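# Clip both heat sinks onto their power modules

## Task

Two heat sinks already sit on their power modules. Secure each one by closing that module's spring clip until it snaps shut. At the end both heat sinks must still be seated on their studs, and both modules must lie flat on the table.

## Robot and tools

Robot: two UR-style arms, left_arm and right_arm, each ending in a sixteen-motor, four-digit hand (index, middle, ring, thumb). right_arm has a right hand; left_arm has the mirrored left hand. Bases, in scene metres: left_arm (-0.013, +0.512, +0.049), right_arm (-0.020, -0.353, +0.049).

Scene frame: origin at table-top height, halfway between the nominal bases. +z is up, +x points out over the table, and left_arm is on the +y side. Image left and right do not follow these names. Reported hand-point positions and orientations can be off by a few centimetres.

Hand-point axes (right hand): +z runs along straight fingers toward the tips, +y points out of the palm face, +x runs across the palm away from the thumb. On the left hand +x points toward the thumb. A rigid mast sticks out near the wrist on the palm side and can strike things.

execute_actions(actions, cameras): actions is a list of up to 15 actions. Each action is a table of up to 15 rows, one row per 1/30 s step, and lasts 15 steps (0.5 s). A short table repeats its last row. Every row holds 48 numbers in [-1, 1], one list covering both arms, in this order:
1. Left dx, dy, dz, rx, ry, rz.
2. The left hand's 16 motor goals.
3. Left current_limit, speed.
4. The same 24 numbers for the right arm.

Arm pose numbers in a row: these are an offset, not a pose. They count from the arm's Hand target as it stood when the action began, along the scene axes. Every row of the action counts from that same start, not from the previous row. 1.0 equals 0.6 m or 180 degrees. rx, ry, rz form a single rotation vector, turning about the Hand target's position. Repeating an offset in a new action moves the arm again. Six zeros re-request the current Hand target.

Hand numbers in a row: these are absolute goals, not changes. Motor order: index_mcp, index_abd, index_pip, index_dip, middle_mcp, middle_abd, middle_pip, middle_dip, ring_mcp, ring_abd, ring_pip, ring_dip, thumb_cmc, thumb_axl, thumb_mcp, thumb_ipl. Each value maps linearly between the hinge's two stops. Moving toward -1 curls the fingers toward the palm and swings the thumb in front of the palm. Straight positions are: _mcp +0.75, _abd 0, _pip +0.58, _dip +0.70, thumb_cmc +0.71, thumb_axl +0.68, thumb_mcp +0.23, thumb_ipl +0.17. To leave a hand as it is, send back its hand_goal, hand_current_limit and hand_speed.

current_limit and speed: current_limit maps -1..+1 to 0..550 mA (never below 11 mA). speed sets each motor at (speed+1)/2 of 8.5 rad/s. Both start at +0.4 and -0.6, and the last value sent stays in force. Cameras appear only for an empty actions list or when cameras names them.

move(target, speed, blend, stop_force, zero, blocking, cameras): target is one 48-number row, or a list of up to 15 such rows. Arm numbers are offsets from the Hand target along the scene axes, and every row in the list counts from that same Hand target. Hand numbers are goals, as above. In a list, give every row the same hand numbers.
- speed: path top speed in m/s, 0.002 to 3.6, default 0.25. Turning is capped at twice that in rad/s. Give one value, or one per target.
- blend: corner rounding in metres. 0 means stop at each target.
- stop_force: 3 to 120 N, shared by both arms. An arm's path ends when its wrist sensor feels that much push against the motion, then the arm backs off slightly. Do not rely on it for rotating moves or for very light touches. Omit it when pulling away from a contact.
- zero (default true): re-zeroes the force sensor of each moving arm before the move.
- blocking=false: returns after about 0.5 s while the move continues. It cannot be combined with stop_force.
The result's "move:" line gives the ending (done, off_target, moving, held, fault) and any limits (paced = pose clipped, held = steps withheld). Moves do not avoid obstacles. Keep paths away from each arm's own base.

Other tools:
- wait(seconds 0-10): lets time pass while the arms hold.
- stop(): brakes a running move.
- zoom_image(camera, region [x0,y0,x1,y1]): enlarges part of one camera's latest image. Pixels from the top-left; at most 504 wide and 504 high.
- zero_wrist_force(arm: "left_arm" or "right_arm").
- read_manual(section): licence texts only.
- finished_scene(scene=1): ends the scene and cannot be undone.
Cameras are cam_high, cam_low, cam_left_wrist and cam_right_wrist, each 672x504.

Result lines:
- Arm state: end_effector_position (m), end_effector_quat_wxyz and velocities in the scene frame. Velocities are omitted when Joint velocities read "within noise".
- Hand target: the last commanded pose after clipping. The hand often stops short of it; send the gap as an offset.
- Joint torques: drive outputs including the arm's own weight.
- Wrist force and torque: in the end effector's own axes, plus the peak since the last reading.
- Hand: hand_goal, hand_measured, hand_current_ma, and hand_state per motor (moving, goal, blocked, overload).
Orientation commands are clipped to within 32 degrees of the measured orientation at each step.

Avoid:
- Anything falling or being left off the table, which fails the task.
- Dropping parts or releasing them while they move.
- Slamming, hard hits, and contact between the two arms. A hand closing on the other hand's fingers counts as contact.
- Targets past a firm contact. The arms are stiff, and a net outside force around 150 N (±25) or a joint torque limit stops the arm for 10 s. Joint torque limits: 130 N m for shoulder and elbow, 24.3 N m for the wrists.
- Hand motors at 495 mA or more for 5 s total, which shuts that motor down for 10 s.
- Motors reaching 85 °C, which brakes the arm; a MOTOR HOT line appears at 70 °C.
Press gently, at low speed, using stop_force. Finish with the clips shut, the heat sinks seated, and the modules flat.

Each tool is called by a JSON object that holds its "name" and its "arguments", one argument or row to a line.

## Session

{"name": "execute_actions", "arguments": {
  "actions": []
}}

Scene clock: 0.00 s.
left_arm: end_effector_position=(+0.2936, +0.2452, +0.3427) hand_goal=(+0.754, +0.000, +0.576, +0.696, +0.754, +0.000, +0.576, +0.696, +0.754, +0.000, +0.576, +0.696, +0.714, +0.678, +0.226, +0.168) hand_measured=(+0.754, +0.000, +0.576, +0.696, +0.754, +0.000, +0.576, +0.696, +0.754, +0.000, +0.576, +0.696, +0.714, +0.678, +0.226, +0.168) hand_current_ma=(+0, +0, +0, +0, +0, +0, +0, +0, +0, +0, +0, +0, +0, +0, +0, +0) hand_state=(goal, goal, goal, goal, goal, goal, goal, goal, goal, goal, goal, goal, goal, goal, goal, goal) hand_current_limit=0.40 hand_speed=-0.60 end_effector_quat_wxyz=(+0.207, +0.283, +0.850, +0.394) | right_arm: end_effector_position=(+0.7481, -0.3886, +0.2124) hand_goal=(+0.754, +0.000, +0.576, +0.696, +0.754, +0.000, +0.576, +0.696, +0.754, +0.000, +0.576, +0.696, +0.714, +0.678, +0.226, +0.168) hand_measured=(+0.754, +0.000, +0.576, +0.696, +0.754, +0.000, +0.576, +0.696, +0.754, +0.000, +0.576, +0.696, +0.714, +0.678, +0.226, +0.168) hand_current_ma=(+0, +0, +0, +0, +0, +0, +0, +0, +0, +0, +0, +0, +0, +0, +0, +0) hand_state=(goal, goal, goal, goal, goal, goal, goal, goal, goal, goal, goal, goal, goal, goal, goal, goal) hand_current_limit=0.40 hand_speed=-0.60 end_effector_quat_wxyz=(-0.213, +0.649, -0.112, +0.722)
Joint positions: left_arm=[2.173 -1.638 -2.04 -1.211 2.481 -1.956] | right_arm=[-0.197 -0.687 1.738 -4.336 -1.208 2.081]
Joint velocities: within noise
Joint torques (N m): no reading
Motor temperatures (°C): left_arm=[23 27 21 34 30 29] | right_arm=[27 26 24 32 38 29]
Wrist force (N): no reading
Wrist torque (N m): no reading
Wrist force, peak (N): no reading
Hand target: left_arm +0.2936, +0.2452, +0.3427; +0.207, +0.283, +0.850, +0.394 | right_arm +0.7481, -0.3886, +0.2124; -0.213, +0.649, -0.112, +0.722

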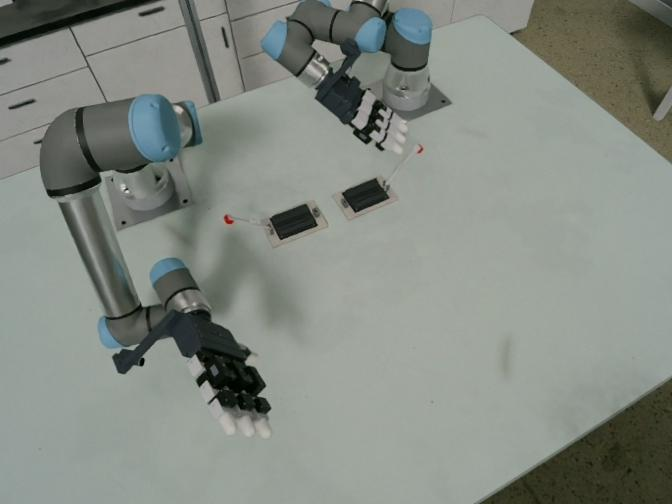

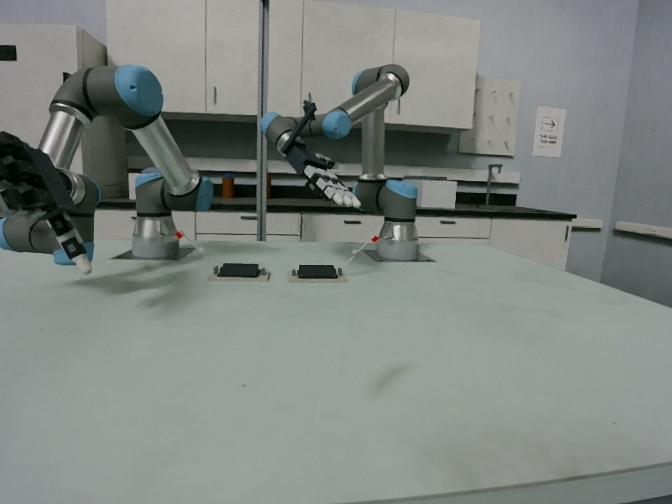

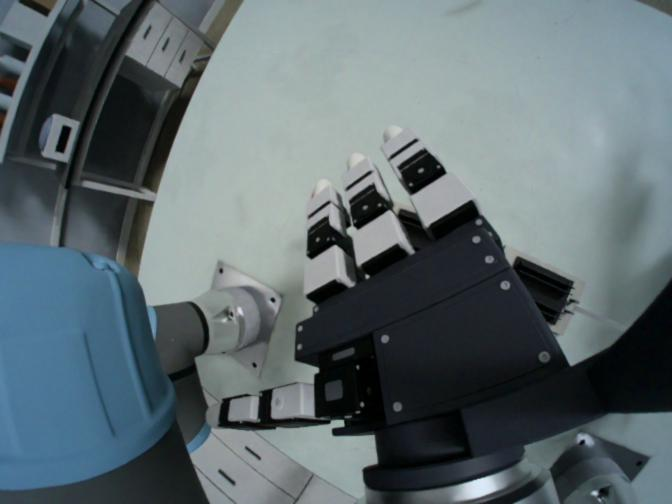

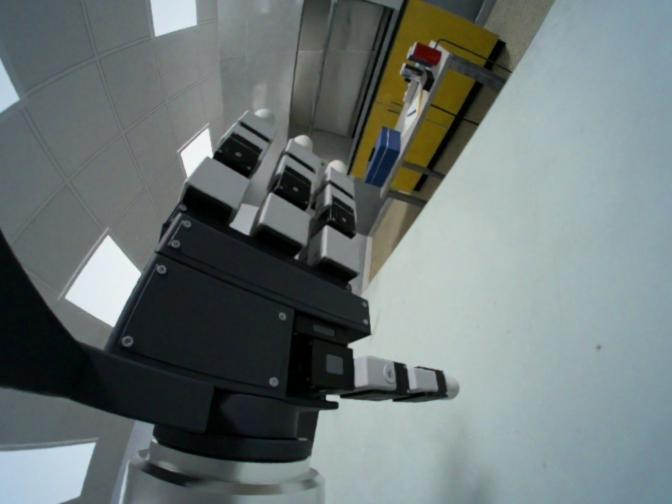

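{"name": "zoom_image", "arguments": {
  "camera": "cam_high",
  "region": [210, 130, 430, 260]
}}

{"name": "zoom_image", "arguments": {
  "camera": "cam_high",
  "region": [220, 190, 340, 255]
}}

{"name": "zoom_image", "arguments": {
  "camera": "cam_high",
  "region": [325, 140, 435, 225]
}}

{"name": "zoom_image", "arguments": {
  "camera": "cam_low",
  "region": [160, 220, 400, 300]
}}

Scaled by 2.291 from the camera's 672x504 image, which has a finer 960x720 frame.

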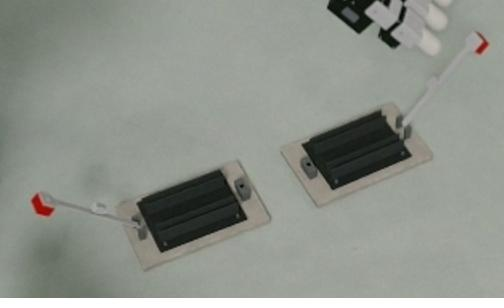

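Scaled by 4.200 from the camera's 672x504 image, which has a finer 960x720 frame.

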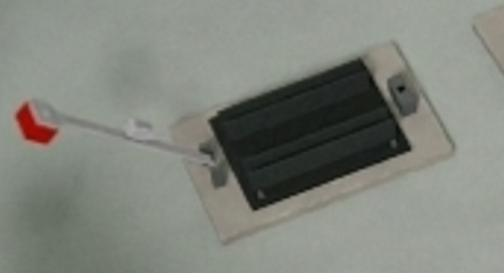

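Scaled by 4.582 from the camera's 672x504 image, which has a finer 960x720 frame.

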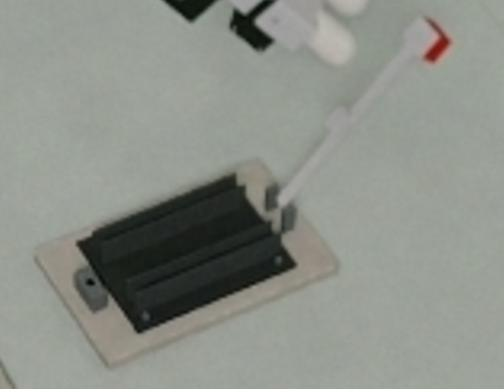

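Scaled by 2.100 from the camera's 672x504 image, which has a finer 960x720 frame.

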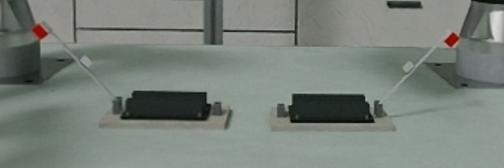

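{"name": "zoom_image", "arguments": {
  "camera": "cam_high",
  "region": [340, 80, 440, 160]
}}

{"name": "zoom_image", "arguments": {
  "camera": "cam_high",
  "region": [180, 330, 300, 450]
}}

{"name": "zoom_image", "arguments": {
  "camera": "cam_low",
  "region": [200, 220, 300, 290]
}}

{"name": "zoom_image", "arguments": {
  "camera": "cam_low",
  "region": [280, 220, 390, 290]
}}

{"name": "zoom_image", "arguments": {
  "camera": "cam_left_wrist",
  "region": [480, 220, 672, 360]
}}

Scaled by 5.040 from the camera's 672x504 image, which has a finer 960x720 frame.

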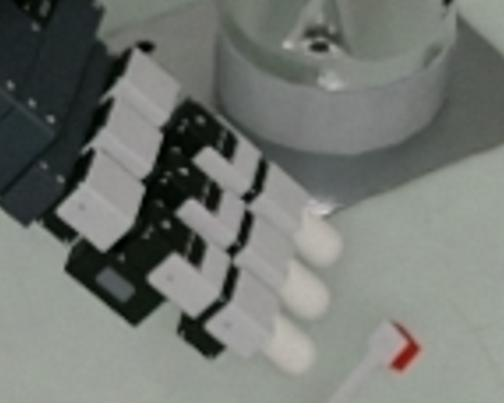

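Scaled by 4.200 from the camera's 672x504 image, which has a finer 960x720 frame.

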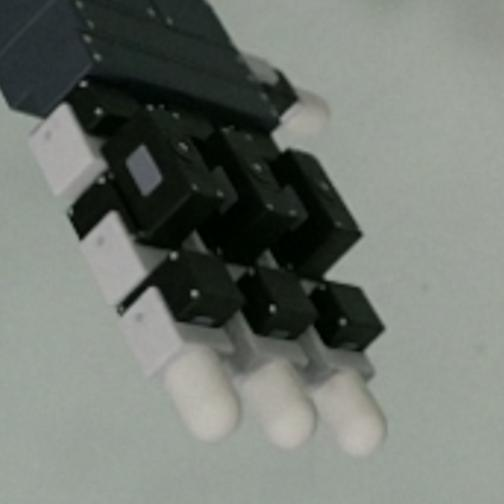

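Scaled by 5.040 from the camera's 672x504 image, which has a finer 960x720 frame.

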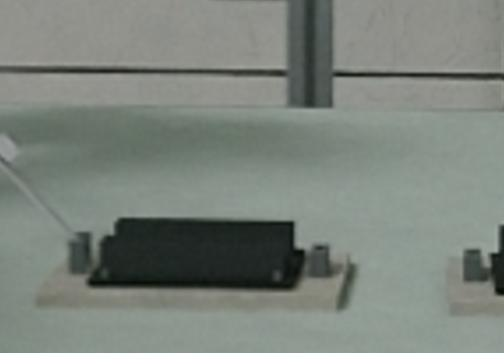

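Scaled by 4.582 from the camera's 672x504 image, which has a finer 960x720 frame.

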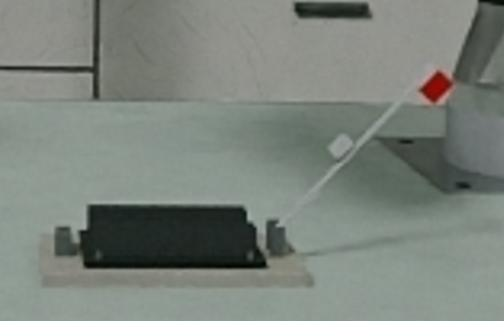

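Scaled by 2.625 from the camera's 672x504 image, which has a finer 960x720 frame.

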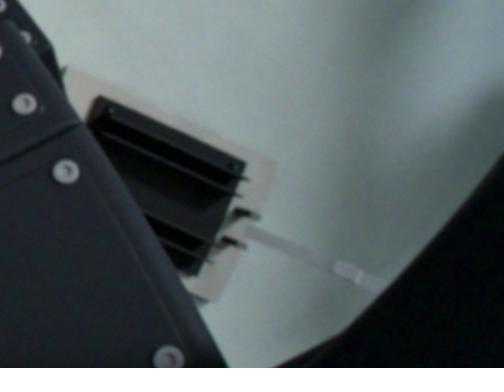

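{"name": "move", "arguments": {
  "target": [0.069,0.1147,0.0955,0.1764,0.3357,-0.7243,-0.068,0,-0.299,-0.174,0.754,0,0.576,0.696,-0.068,0,-0.299,-0.174,0.714,0.678,0.226,0.168,0.4,-0.6,-0.7135,0.3827,0.3127,0.6747,0.199,-0.6065,-0.068,0,-0.299,-0.174,0.754,0,0.576,0.696,-0.068,0,-0.299,-0.174,0.714,0.678,0.226,0.168,0.4,-0.6],
  "speed": 0.3,
  "cameras": ["all"]
}}

Scene clock: 370.57 s.
left_arm: end_effector_position=(+0.3002, +0.2571, +0.3526) hand_goal=(-0.068, +0.000, -0.298, -0.174, +0.754, +0.000, +0.576, +0.696, -0.068, +0.000, -0.298, -0.174, +0.714, +0.678, +0.226, +0.168) hand_measured=(-0.052, +0.000, -0.294, -0.172, +0.758, +0.000, +0.576, +0.696, -0.048, +0.000, -0.294, -0.172, +0.720, +0.678, +0.226, +0.168) hand_current_ma=(+33, +0, +5, +3, +7, +0, +1, +0, +41, +0, +5, +3, +7, -1, -1, +0) hand_state=(goal, goal, goal, goal, goal, goal, goal, goal, goal, goal, goal, goal, goal, goal, goal, goal) hand_current_limit=0.40 hand_speed=-0.60 end_effector_quat_wxyz=(+0.185, +0.483, +0.776, +0.361) | right_arm: end_effector_position=(+0.6677, -0.3449, +0.2478) hand_goal=(-0.068, +0.000, -0.298, -0.174, +0.754, +0.000, +0.576, +0.696, -0.068, +0.000, -0.298, -0.174, +0.714, +0.678, +0.226, +0.168) hand_measured=(-0.070, +0.002, -0.294, -0.170, +0.746, +0.002, +0.576, +0.696, -0.070, +0.002, -0.294, -0.170, +0.708, +0.678, +0.226, +0.168) hand_current_ma=(-4, +3, +11, +11, -30, +3, +1, +0, -4, +3, +11, +11, -20, -3, -1, -1) hand_state=(goal, goal, goal, goal, goal, goal, goal, goal, goal, goal, goal, goal, goal, goal, goal, goal) hand_current_limit=0.40 hand_speed=-0.60 end_effector_quat_wxyz=(-0.202, +0.604, -0.372, +0.675)
Joint positions: left_arm=[2.193 -1.451 -2.236 -0.905 2.401 -1.326] | right_arm=[-0.004 -0.938 1.922 -4.119 -1.774 2.414]
Joint torques (N m): left_arm=[-9.26 5.15 27.27 0.07 4.37 -1.57] | right_arm=[-5.09 -28.73 -18.16 -3.54 1.8 -1.53]
Wrist force (N): left_arm=[0.4 -0.4 -0.3] | right_arm=[-0.7 -1.0 0.4]
Wrist torque (N m): left_arm=[-0.04 -0.03 0.06] | right_arm=[-0.05 0.14 -0.03]
Wrist force, peak (N): left_arm=[2.3 -0.3 -0.1] | right_arm=[-1.6 -4.7 -1.8]
Hand target: left_arm +0.3002, +0.2571, +0.3526; +0.185, +0.482, +0.776, +0.361 (not the last commanded pose) | right_arm +0.6677, -0.3449, +0.2477; -0.202, +0.604, -0.372, +0.675 (not the last commanded pose)
Off the commanded pose: left_arm 0.082 m, 122 deg | right_arm 0.423 m, 136 deg.
move: held (left_arm, right_arm; a check stopped the path); limits=held
pose unreachable (left arm): on one or more control steps of this call, first in action 0 (counted from 0), this arm could not follow its commanded pose, so it was not sent that pose on those steps. It may still have moved: this result reports where it is.
cause: moving toward the commanded pose would bring two parts of the arm too close to each other (joints 4 (wrist 1) to 6 (wrist 3) lie between them).
pose unreachable (right arm): on one or more control steps of this call, first in action 0 (counted from 0), this arm could not follow its commanded pose, so it was not sent that pose on those steps. It may still have moved: this result reports where it is.
cause: moving toward the commanded pose would bring two parts of the arm too close to each other (joints 4 (wrist 1) to 6 (wrist 3) lie between them).

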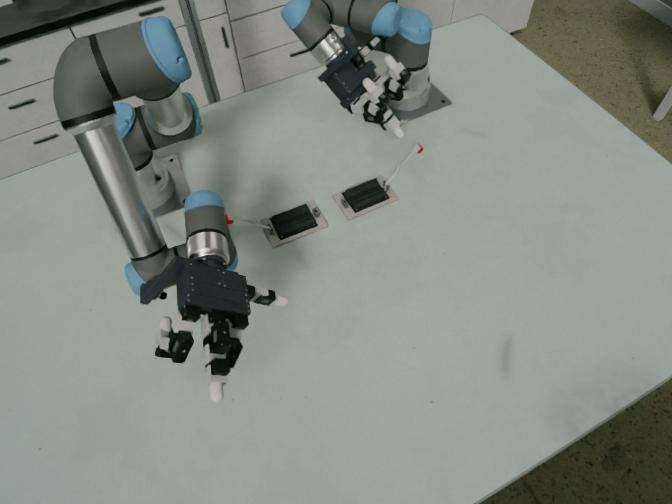

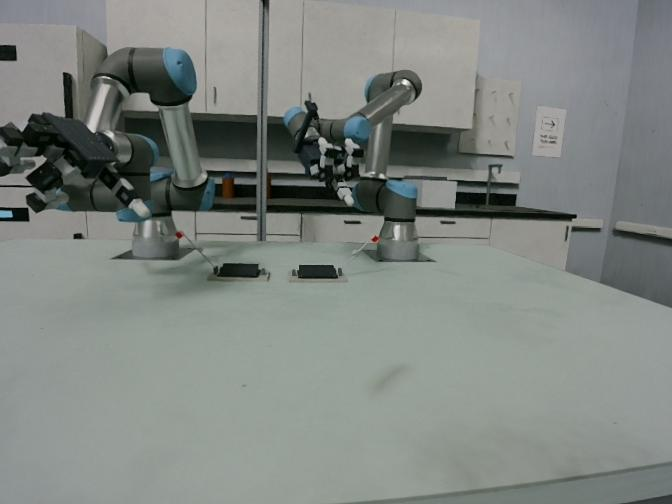

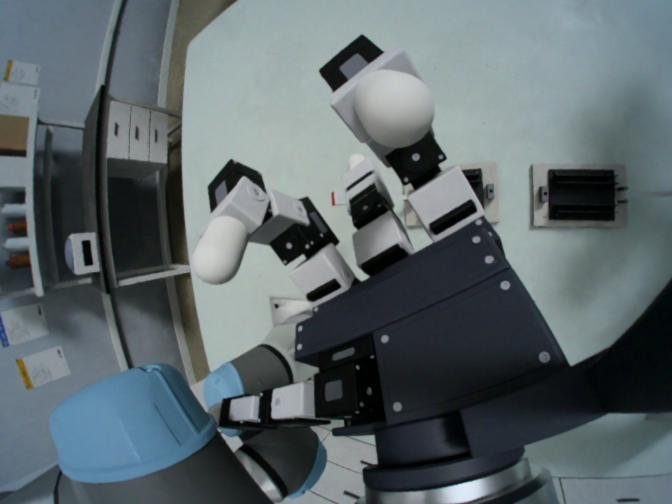

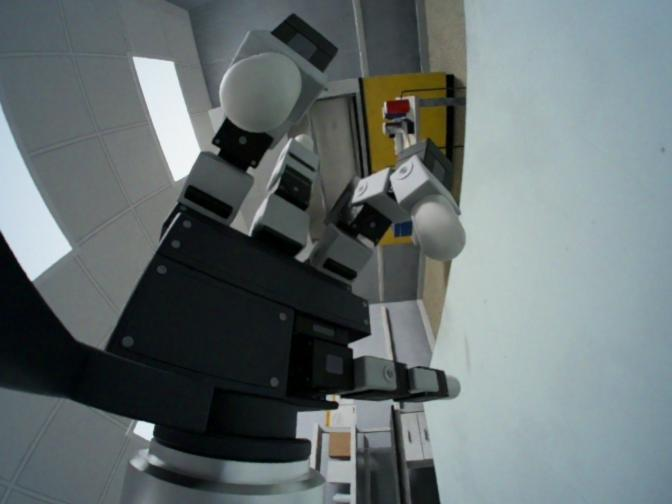

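{"name": "move", "arguments": {
  "target": [-0.052,-0.055,-0.038,-0.1307,0.2318,-0.0163,-0.068,0,-0.298,-0.174,0.754,0,0.576,0.696,-0.068,0,-0.298,-0.174,0.714,0.678,0.226,0.168,0.4,-0.6,0.083,-0.033,0.333,-0.617,0.165,0.004,-0.068,0,-0.298,-0.174,0.754,0,0.576,0.696,-0.068,0,-0.298,-0.174,0.714,0.678,0.226,0.168,0.4,-0.6],
  "speed": 0.3,
  "cameras": ["cam_high"]
}}

Scene clock: 511.40 s.
left_arm: end_effector_position=(+0.2690, +0.2241, +0.3298) hand_goal=(-0.068, +0.000, -0.298, -0.174, +0.754, +0.000, +0.576, +0.696, -0.068, +0.000, -0.298, -0.174, +0.714, +0.678, +0.226, +0.168) hand_measured=(-0.052, +0.000, -0.294, -0.172, +0.756, +0.000, +0.576, +0.696, -0.048, +0.000, -0.294, -0.172, +0.716, +0.678, +0.224, +0.168) hand_current_ma=(+33, +0, +5, +3, +1, +0, +1, +0, +41, +0, +5, +3, +3, -1, -3, +0) hand_state=(goal, goal, goal, goal, goal, goal, goal, goal, goal, goal, goal, goal, goal, goal, goal, goal) hand_current_limit=0.40 hand_speed=-0.60 end_effector_quat_wxyz=(+0.000, +0.551, +0.835, +0.000) | right_arm: end_effector_position=(+0.7175, -0.3647, +0.4475) hand_goal=(-0.068, +0.000, -0.298, -0.174, +0.754, +0.000, +0.576, +0.696, -0.068, +0.000, -0.298, -0.174, +0.714, +0.678, +0.226, +0.168) hand_measured=(-0.068, +0.002, -0.296, -0.172, +0.762, +0.002, +0.576, +0.696, -0.068, +0.002, -0.296, -0.172, +0.720, +0.678, +0.226, +0.168) hand_current_ma=(+3, +3, +5, +8, +30, +4, +1, +0, +3, +3, +5, +8, +22, -3, -1, -1) hand_state=(goal, goal, goal, goal, goal, goal, goal, goal, goal, goal, goal, goal, goal, goal, goal, goal) hand_current_limit=0.40 hand_speed=-0.60 end_effector_quat_wxyz=(+0.461, +0.638, +0.310, +0.533)
Joint positions: left_arm=[2.437 -1.319 -1.987 -1.406 1.572 -1.081] | right_arm=[-0.009 -0.956 1.747 -3.926 -1.769 0.407]
Joint torques (N m): left_arm=[10.46 2.18 31.26 0.09 -3.07 1.38] | right_arm=[-6.04 -45.73 -8.65 0.82 1.85 -1.51]
Wrist force (N): left_arm=[-0.1 0.1 0.1] | right_arm=[-2.4 3.2 -2.1]
Wrist torque (N m): left_arm=[0.03 0.01 -0.19] | right_arm=[0.44 0.41 0.23]
Wrist force, peak (N): left_arm=[0.6 -0.7 -0.3] | right_arm=[-2.3 3.4 -2.3]
Hand target: left_arm +0.2690, +0.2241, +0.3298; +0.000, +0.551, +0.835, +0.000 | right_arm +0.7175, -0.3647, +0.4475; +0.461, +0.638, +0.310, +0.533
Off the commanded pose: left_arm 0.000 m, 0 deg | right_arm 0.000 m, 0 deg.
move: done
Images, in order (width x height): cam_high 672x504.

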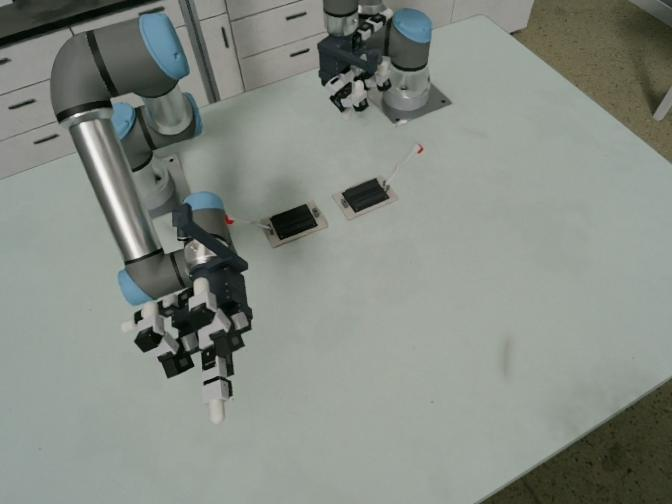

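{"name": "move", "arguments": {
  "target": [0.110,0.150,0.120,0,0,-0.6285,-0.068,0,-0.298,-0.174,0.754,0,0.576,0.696,-0.068,0,-0.298,-0.174,0.714,0.678,0.226,0.168,0.4,-0.6,-0.096,0.2745,-0.046,-0.6253,0.0806,0.056,-0.068,0,-0.298,-0.174,0.754,0,0.576,0.696,-0.068,0,-0.298,-0.174,0.714,0.678,0.226,0.168,0.4,-0.6],
  "speed": 0.3,
  "cameras": ["all"]
}}

Scene clock: 529.17 s.
left_arm: end_effector_position=(+0.3350, +0.3141, +0.4018) hand_goal=(-0.068, +0.000, -0.298, -0.174, +0.754, +0.000, +0.576, +0.696, -0.068, +0.000, -0.298, -0.174, +0.714, +0.678, +0.226, +0.168) hand_measured=(-0.052, +0.000, -0.294, -0.172, +0.756, +0.000, +0.576, +0.696, -0.048, +0.000, -0.294, -0.172, +0.716, +0.678, +0.224, +0.168) hand_current_ma=(+33, +0, +5, +3, +1, +0, +1, +0, +41, +0, +5, +3, +2, -1, -3, +0) hand_state=(goal, goal, goal, goal, goal, goal, goal, goal, goal, goal, goal, goal, goal, goal, goal, goal) hand_current_limit=0.40 hand_speed=-0.60 end_effector_quat_wxyz=(+0.000, +1.000, +0.000, +0.000) | right_arm: end_effector_position=(+0.6599, -0.2000, +0.4199) hand_goal=(-0.068, +0.000, -0.298, -0.174, +0.754, +0.000, +0.576, +0.696, -0.068, +0.000, -0.298, -0.174, +0.714, +0.678, +0.226, +0.168) hand_measured=(-0.068, +0.000, -0.296, -0.172, +0.758, -0.002, +0.576, +0.696, -0.068, +0.000, -0.296, -0.172, +0.718, +0.678, +0.226, +0.168) hand_current_ma=(+3, +0, +4, +8, +11, -4, +1, +0, +3, +0, +4, +8, +13, -3, -1, -1) hand_state=(goal, goal, goal, goal, goal, goal, goal, goal, goal, goal, goal, goal, goal, goal, goal, goal) hand_current_limit=0.40 hand_speed=-0.60 end_effector_quat_wxyz=(+0.707, +0.000, +0.707, +0.000)
Joint positions: left_arm=[3.178 -1.152 -1.909 -1.651 1.57 1.633] | right_arm=[-0.094 -1.131 1.997 -4.008 -1.423 -1.571]
Joint torques (N m): left_arm=[9.98 -3.48 31.82 1.45 -3.37 1.29] | right_arm=[7.79 -37.12 -8.29 1.03 -1.94 -1.22]
Wrist force (N): left_arm=[-0.2 0.1 0.1] | right_arm=[-7.4 -0.1 -0.4]
Wrist torque (N m): left_arm=[0.04 0.05 -0.21] | right_arm=[0.01 0.68 -0.93]
Wrist force, peak (N): left_arm=[0.3 0.4 0.4] | right_arm=[-7.5 0.0 -0.7]
Hand target: left_arm +0.3350, +0.3141, +0.4018; +0.000, +1.000, +0.000, +0.000 | right_arm +0.6599, -0.2000, +0.4199; +0.707, +0.000, +0.707, +0.000
Off the commanded pose: left_arm 0.000 m, 0 deg | right_arm 0.000 m, 0 deg.
move: done

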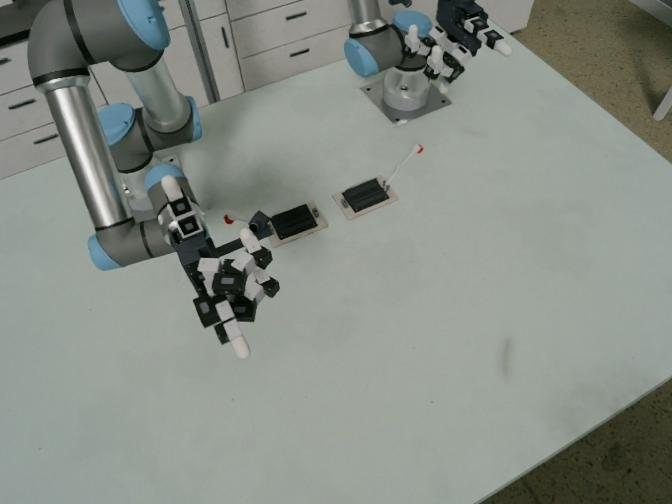

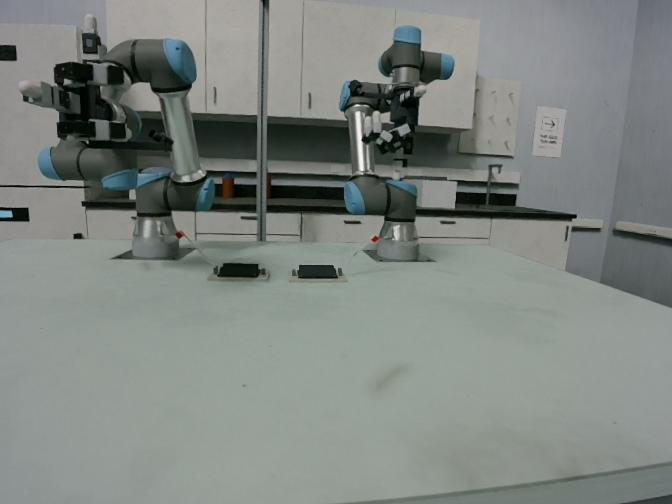

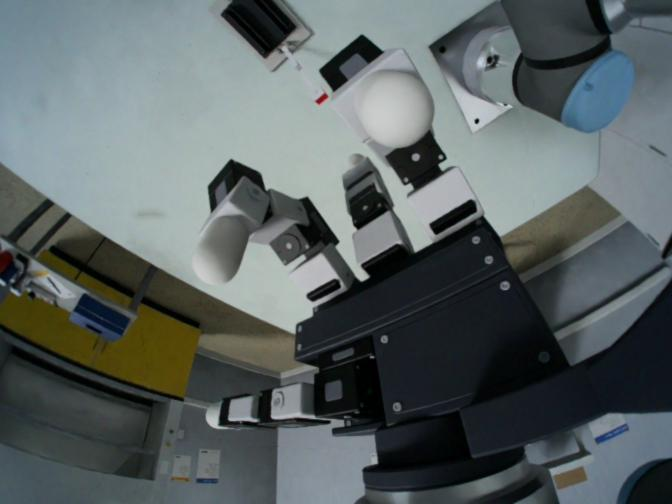

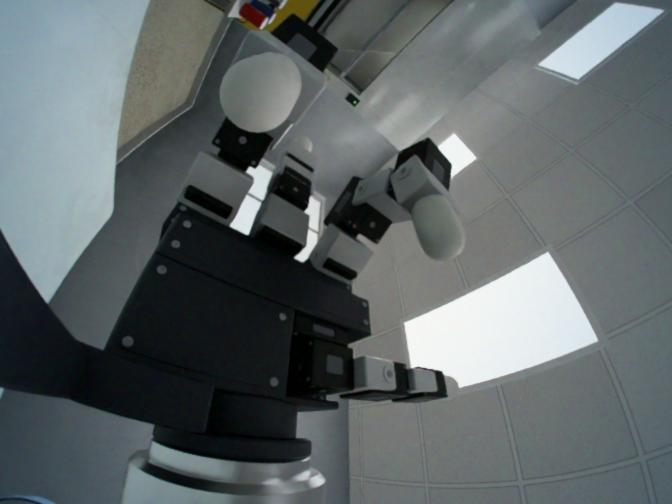

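{"name": "zoom_image", "arguments": {
  "camera": "cam_high",
  "region": [320, 0, 540, 230]
}}

{"name": "zoom_image", "arguments": {
  "camera": "cam_low",
  "region": [280, 60, 480, 300]
}}

{"name": "zoom_image", "arguments": {
  "camera": "cam_left_wrist",
  "region": [200, 0, 420, 180]
}}

Scaled by 2.191 from the camera's 672x504 image, which has a finer 960x720 frame.

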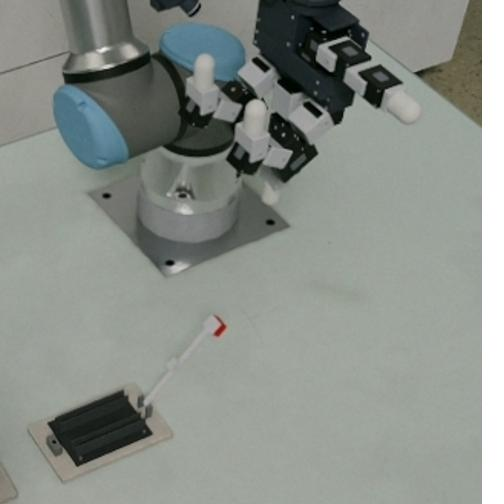

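Scaled by 2.100 from the camera's 672x504 image, which has a finer 960x720 frame.

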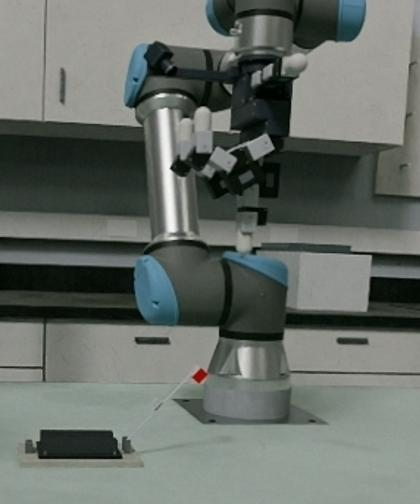

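Scaled by 2.291 from the camera's 672x504 image, which has a finer 960x720 frame.

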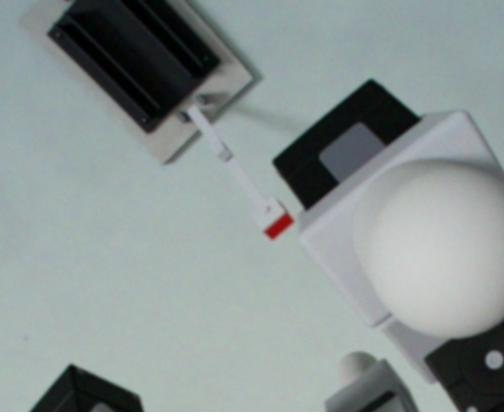

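{"name": "move", "arguments": {
  "target": [0.001,0.01,-0.335,0,0,0,-0.068,0,-0.298,-0.174,0.754,0,0.576,0.696,-0.068,0,-0.298,-0.174,0.714,0.678,0.226,0.168,0.4,-0.6,-0.5643,0.0498,-0.0298,0.0109,0.4997,-0.0109,-0.068,0,-0.298,-0.174,0.754,0,0.576,0.696,-0.068,0,-0.298,-0.174,0.714,0.678,0.226,0.168,0.4,-0.6],
  "speed": 0.25,
  "cameras": ["all"]
}}

{"name": "zoom_image", "arguments": {
  "camera": "cam_high",
  "region": [340, 60, 500, 230]
}}

{"name": "zoom_image", "arguments": {
  "camera": "cam_low",
  "region": [280, 160, 460, 300]
}}

{"name": "zoom_image", "arguments": {
  "camera": "cam_left_wrist",
  "region": [200, 0, 420, 220]
}}

{"name": "zoom_image", "arguments": {
  "camera": "cam_high",
  "region": [120, 100, 340, 260]
}}

Scene clock: 564.13 s.
left_arm: end_effector_position=(+0.3356, +0.3201, +0.2008) hand_goal=(-0.068, +0.000, -0.298, -0.174, +0.754, +0.000, +0.576, +0.696, -0.068, +0.000, -0.298, -0.174, +0.714, +0.678, +0.226, +0.168) hand_measured=(-0.052, +0.000, -0.294, -0.172, +0.756, +0.000, +0.576, +0.696, -0.048, +0.000, -0.294, -0.172, +0.716, +0.678, +0.224, +0.168) hand_current_ma=(+33, +0, +5, +3, +1, +0, +1, +0, +41, +0, +5, +3, +2, -1, -4, +0) hand_state=(goal, goal, goal, goal, goal, goal, goal, goal, goal, goal, goal, goal, goal, goal, goal, goal) hand_current_limit=0.40 hand_speed=-0.60 end_effector_quat_wxyz=(+0.000, +1.000, +0.000, +0.000) | right_arm: end_effector_position=(+0.3214, -0.1701, +0.4021) hand_goal=(-0.068, +0.000, -0.298, -0.174, +0.754, +0.000, +0.576, +0.696, -0.068, +0.000, -0.298, -0.174, +0.714, +0.678, +0.226, +0.168) hand_measured=(-0.062, +0.000, -0.296, -0.172, +0.756, -0.002, +0.576, +0.696, -0.062, +0.000, -0.296, -0.172, +0.718, +0.678, +0.224, +0.168) hand_current_ma=(+23, +0, +4, +8, +5, -5, +1, +0, +24, +0, +4, +8, +10, -3, -12, -1) hand_state=(goal, goal, goal, goal, goal, goal, goal, goal, goal, goal, goal, goal, goal, goal, goal, goal) hand_current_limit=0.40 hand_speed=-0.60 end_effector_quat_wxyz=(+0.001, +0.022, +1.000, +0.000)
Joint positions: left_arm=[3.197 -1.264 -2.373 -1.075 1.57 1.652] | right_arm=[-0.058 -2.031 1.931 -1.473 -1.57 -1.639]
Joint torques (N m): left_arm=[6.01 -1.02 10.17 4.67 -3.37 1.13] | right_arm=[7.38 4.58 -28.42 -0.02 -1.83 1.58]
Wrist force (N): left_arm=[0.1 0.3 0.1] | right_arm=[-3.1 -0.4 -3.7]
Wrist torque (N m): left_arm=[0.07 0.00 -0.18] | right_arm=[0.51 0.70 -0.52]
Wrist force, peak (N): left_arm=[-0.1 0.2 -0.5] | right_arm=[-7.7 0.0 -0.7]
Hand target: left_arm +0.3356, +0.3201, +0.2008; +0.000, +1.000, +0.000, +0.000 | right_arm +0.3213, -0.1701, +0.4021; +0.001, +0.022, +1.000, +0.000
Off the commanded pose: left_arm 0.000 m, 0 deg | right_arm 0.000 m, 0 deg.
move: done

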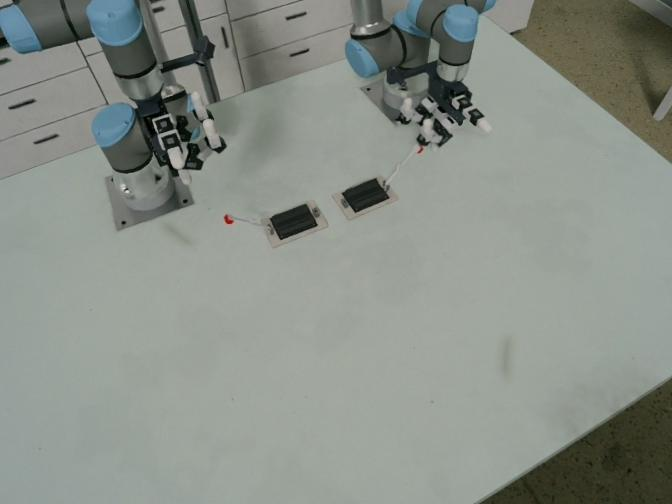

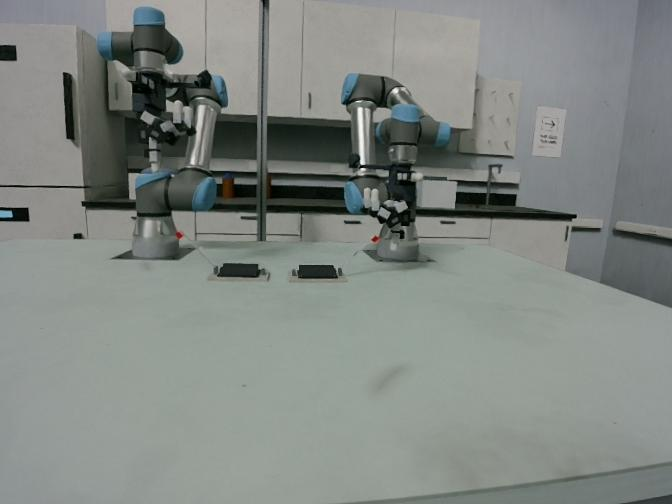

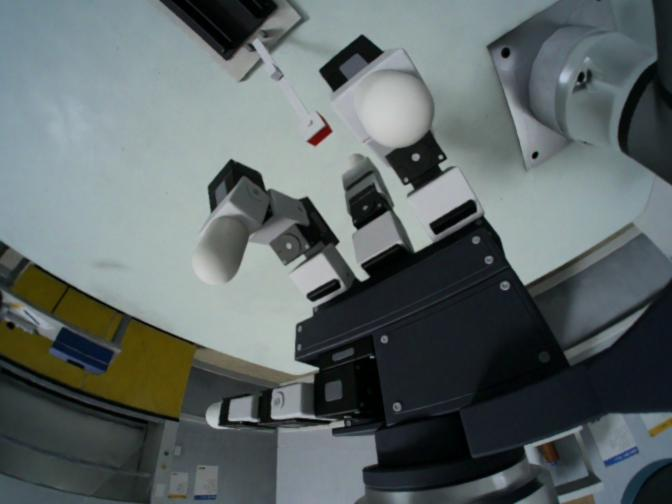

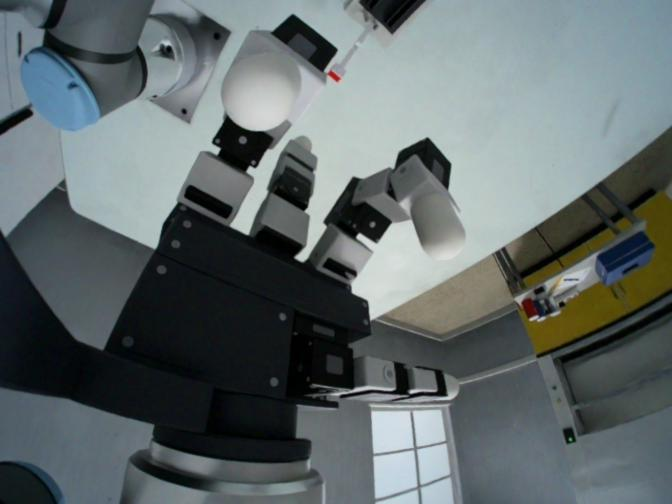

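Scaled by 2.965 from the camera's 672x504 image, which has a finer 960x720 frame.

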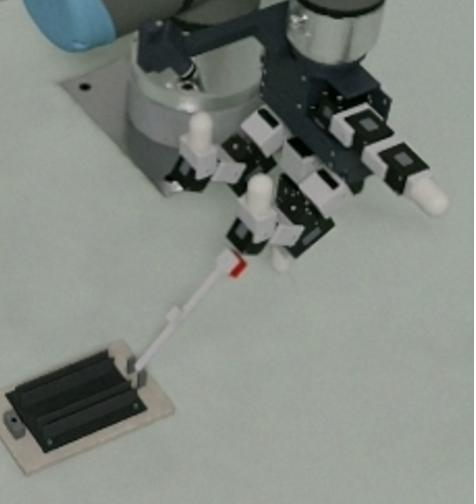

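Scaled by 2.800 from the camera's 672x504 image, which has a finer 960x720 frame.

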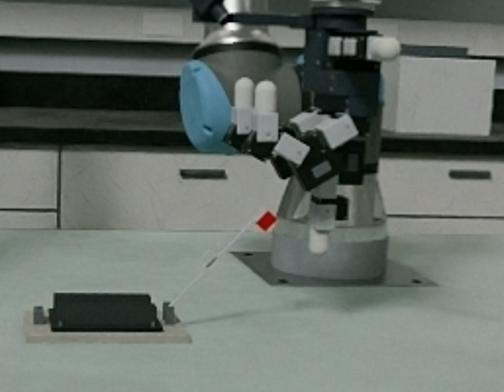

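Scaled by 2.291 from the camera's 672x504 image, which has a finer 960x720 frame.

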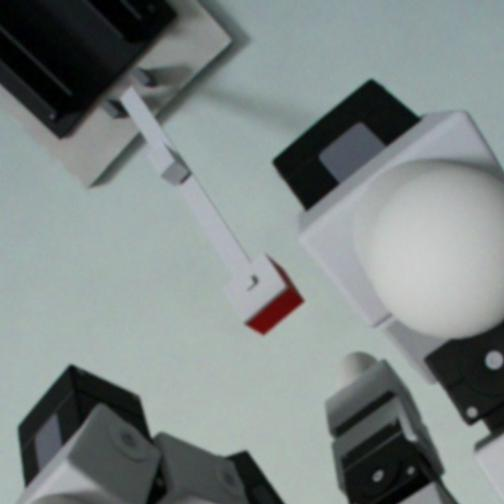

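Scaled by 2.291 from the camera's 672x504 image, which has a finer 960x720 frame.

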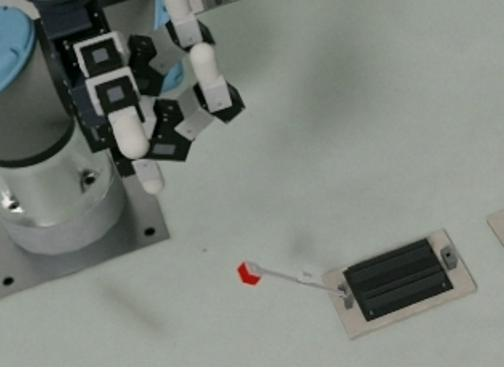

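{"name": "move", "arguments": {
  "target": [0,-0.16,0,0,0,0,-0.068,0,-0.298,-0.174,0.754,0,0.576,0.696,-0.068,0,-0.298,-0.174,0.714,0.678,0.226,0.168,0.4,-0.6,0,0,0,0,0,0,-0.068,0,-0.298,-0.174,0.754,0,0.576,0.696,-0.068,0,-0.298,-0.174,0.714,0.678,0.226,0.168,0.4,-0.6],
  "speed": 0.08,
  "stop_force": 12,
  "cameras": ["all"]
}}

{"name": "zoom_image", "arguments": {
  "camera": "cam_high",
  "region": [340, 60, 500, 230]
}}

{"name": "zoom_image", "arguments": {
  "camera": "cam_low",
  "region": [280, 160, 460, 300]
}}

{"name": "zoom_image", "arguments": {
  "camera": "cam_left_wrist",
  "region": [200, 0, 420, 220]
}}

Scene clock: 588.23 s.
left_arm: end_effector_position=(+0.3353, +0.2270, +0.2009) hand_goal=(-0.068, +0.000, -0.298, -0.174, +0.754, +0.000, +0.576, +0.696, -0.068, +0.000, -0.298, -0.174, +0.714, +0.678, +0.226, +0.168) hand_measured=(-0.052, +0.000, -0.294, -0.172, +0.994, -0.006, +0.628, +0.696, -0.050, +0.000, -0.294, -0.172, +0.716, +0.678, +0.224, +0.168) hand_current_ma=(+33, +0, +5, +3, +385, -6, +141, +0, +41, +0, +5, +3, +2, -1, -4, +0) hand_state=(goal, goal, goal, goal, blocked, goal, blocked, goal, goal, goal, goal, goal, goal, goal, goal, goal) hand_current_limit=0.40 hand_speed=-0.60 end_effector_quat_wxyz=(+0.001, +1.000, +0.000, +0.000) | right_arm: end_effector_position=(+0.3213, -0.1701, +0.4021) hand_goal=(-0.068, +0.000, -0.298, -0.174, +0.754, +0.000, +0.576, +0.696, -0.068, +0.000, -0.298, -0.174, +0.714, +0.678, +0.226, +0.168) hand_measured=(-0.062, +0.000, -0.296, -0.172, +0.756, -0.002, +0.576, +0.696, -0.062, +0.000, -0.296, -0.172, +0.718, +0.678, +0.224, +0.168) hand_current_ma=(+23, +0, +4, +8, +5, -5, +1, +0, +24, +0, +4, +8, +10, -3, -12, -1) hand_state=(goal, goal, goal, goal, goal, goal, goal, goal, goal, goal, goal, goal, goal, goal, goal, goal) hand_current_limit=0.40 hand_speed=-0.60 end_effector_quat_wxyz=(+0.001, +0.022, +1.000, +0.000)
Joint positions: left_arm=[2.921 -1.383 -2.29 -1.039 1.57 1.377] | right_arm=[-0.058 -2.031 1.931 -1.472 -1.57 -1.639]
Joint torques (N m): left_arm=[8.32 15.97 6.87 -0.13 -5.49 1.45] | right_arm=[7.26 3.45 -27.12 0.3 -1.76 1.53]
Wrist force (N): left_arm=[-0.6 -7.0 -9.9] | right_arm=[-3.1 -0.4 -3.7]
Wrist torque (N m): left_arm=[1.30 -0.28 -0.07] | right_arm=[0.51 0.70 -0.51]
Wrist force, peak (N): left_arm=[-2.3 -14.2 -21.0] | right_arm=[-3.4 -0.4 -3.9]
Hand target: left_arm +0.3353, +0.2270, +0.2009; +0.001, +1.000, +0.000, +0.000 (not the last commanded pose) | right_arm +0.3213, -0.1701, +0.4021; +0.001, +0.022, +1.000, +0.000
Off the commanded pose: left_arm 0.003 m, 0 deg | right_arm 0.000 m, 0 deg.
move: contact (left_arm)

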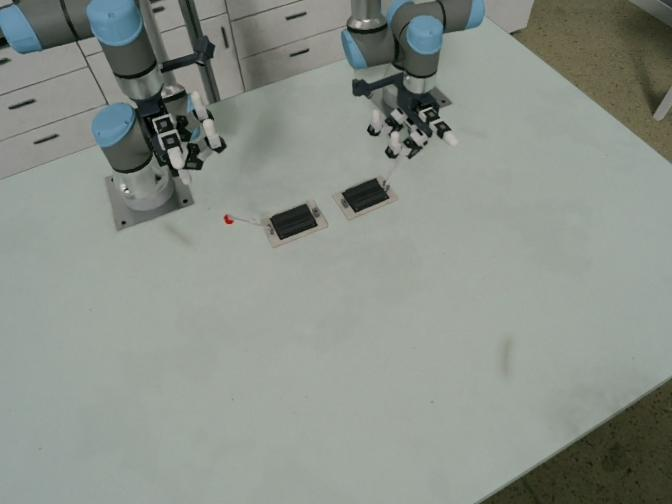

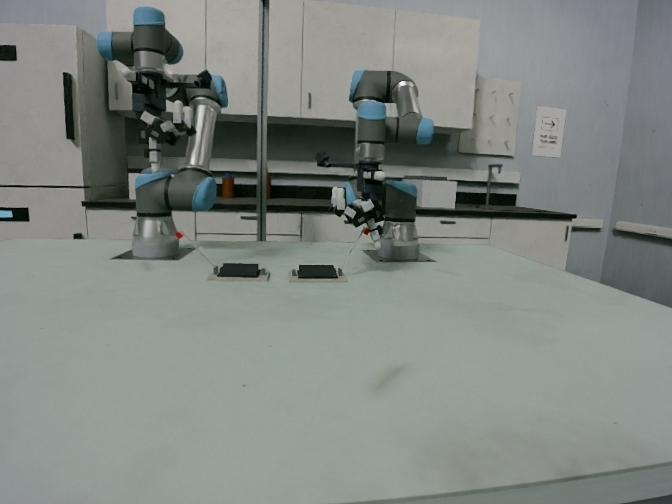

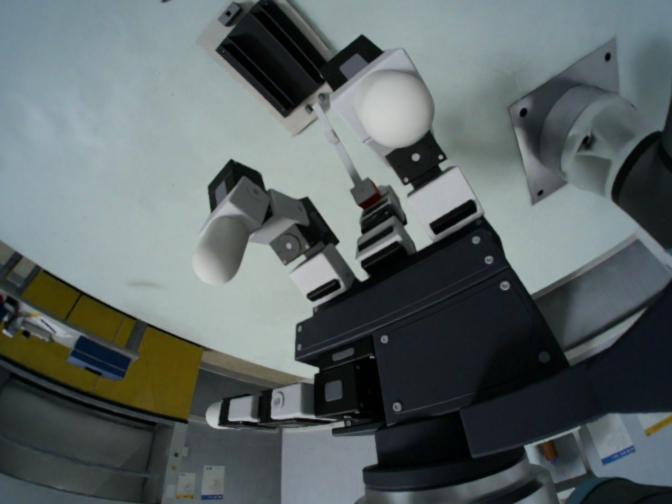

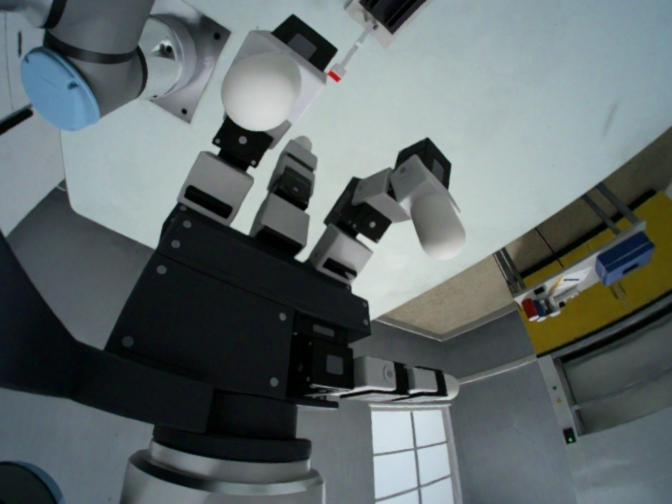

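Scaled by 2.965 from the camera's 672x504 image, which has a finer 960x720 frame.

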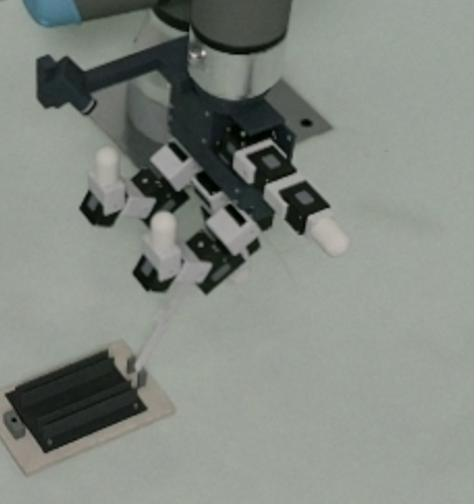

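Scaled by 2.800 from the camera's 672x504 image, which has a finer 960x720 frame.

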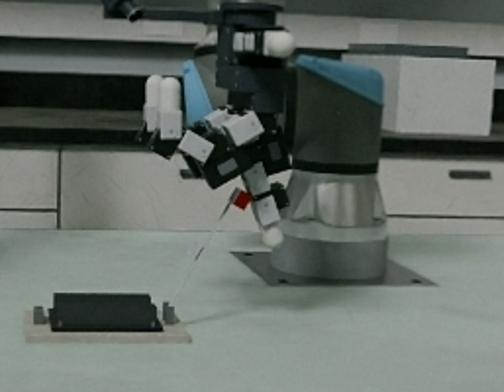

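Scaled by 2.291 from the camera's 672x504 image, which has a finer 960x720 frame.

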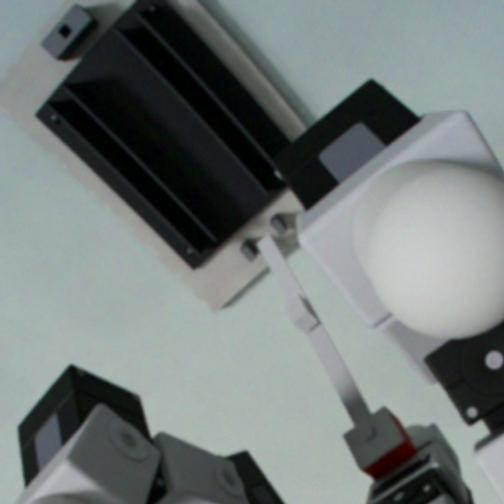

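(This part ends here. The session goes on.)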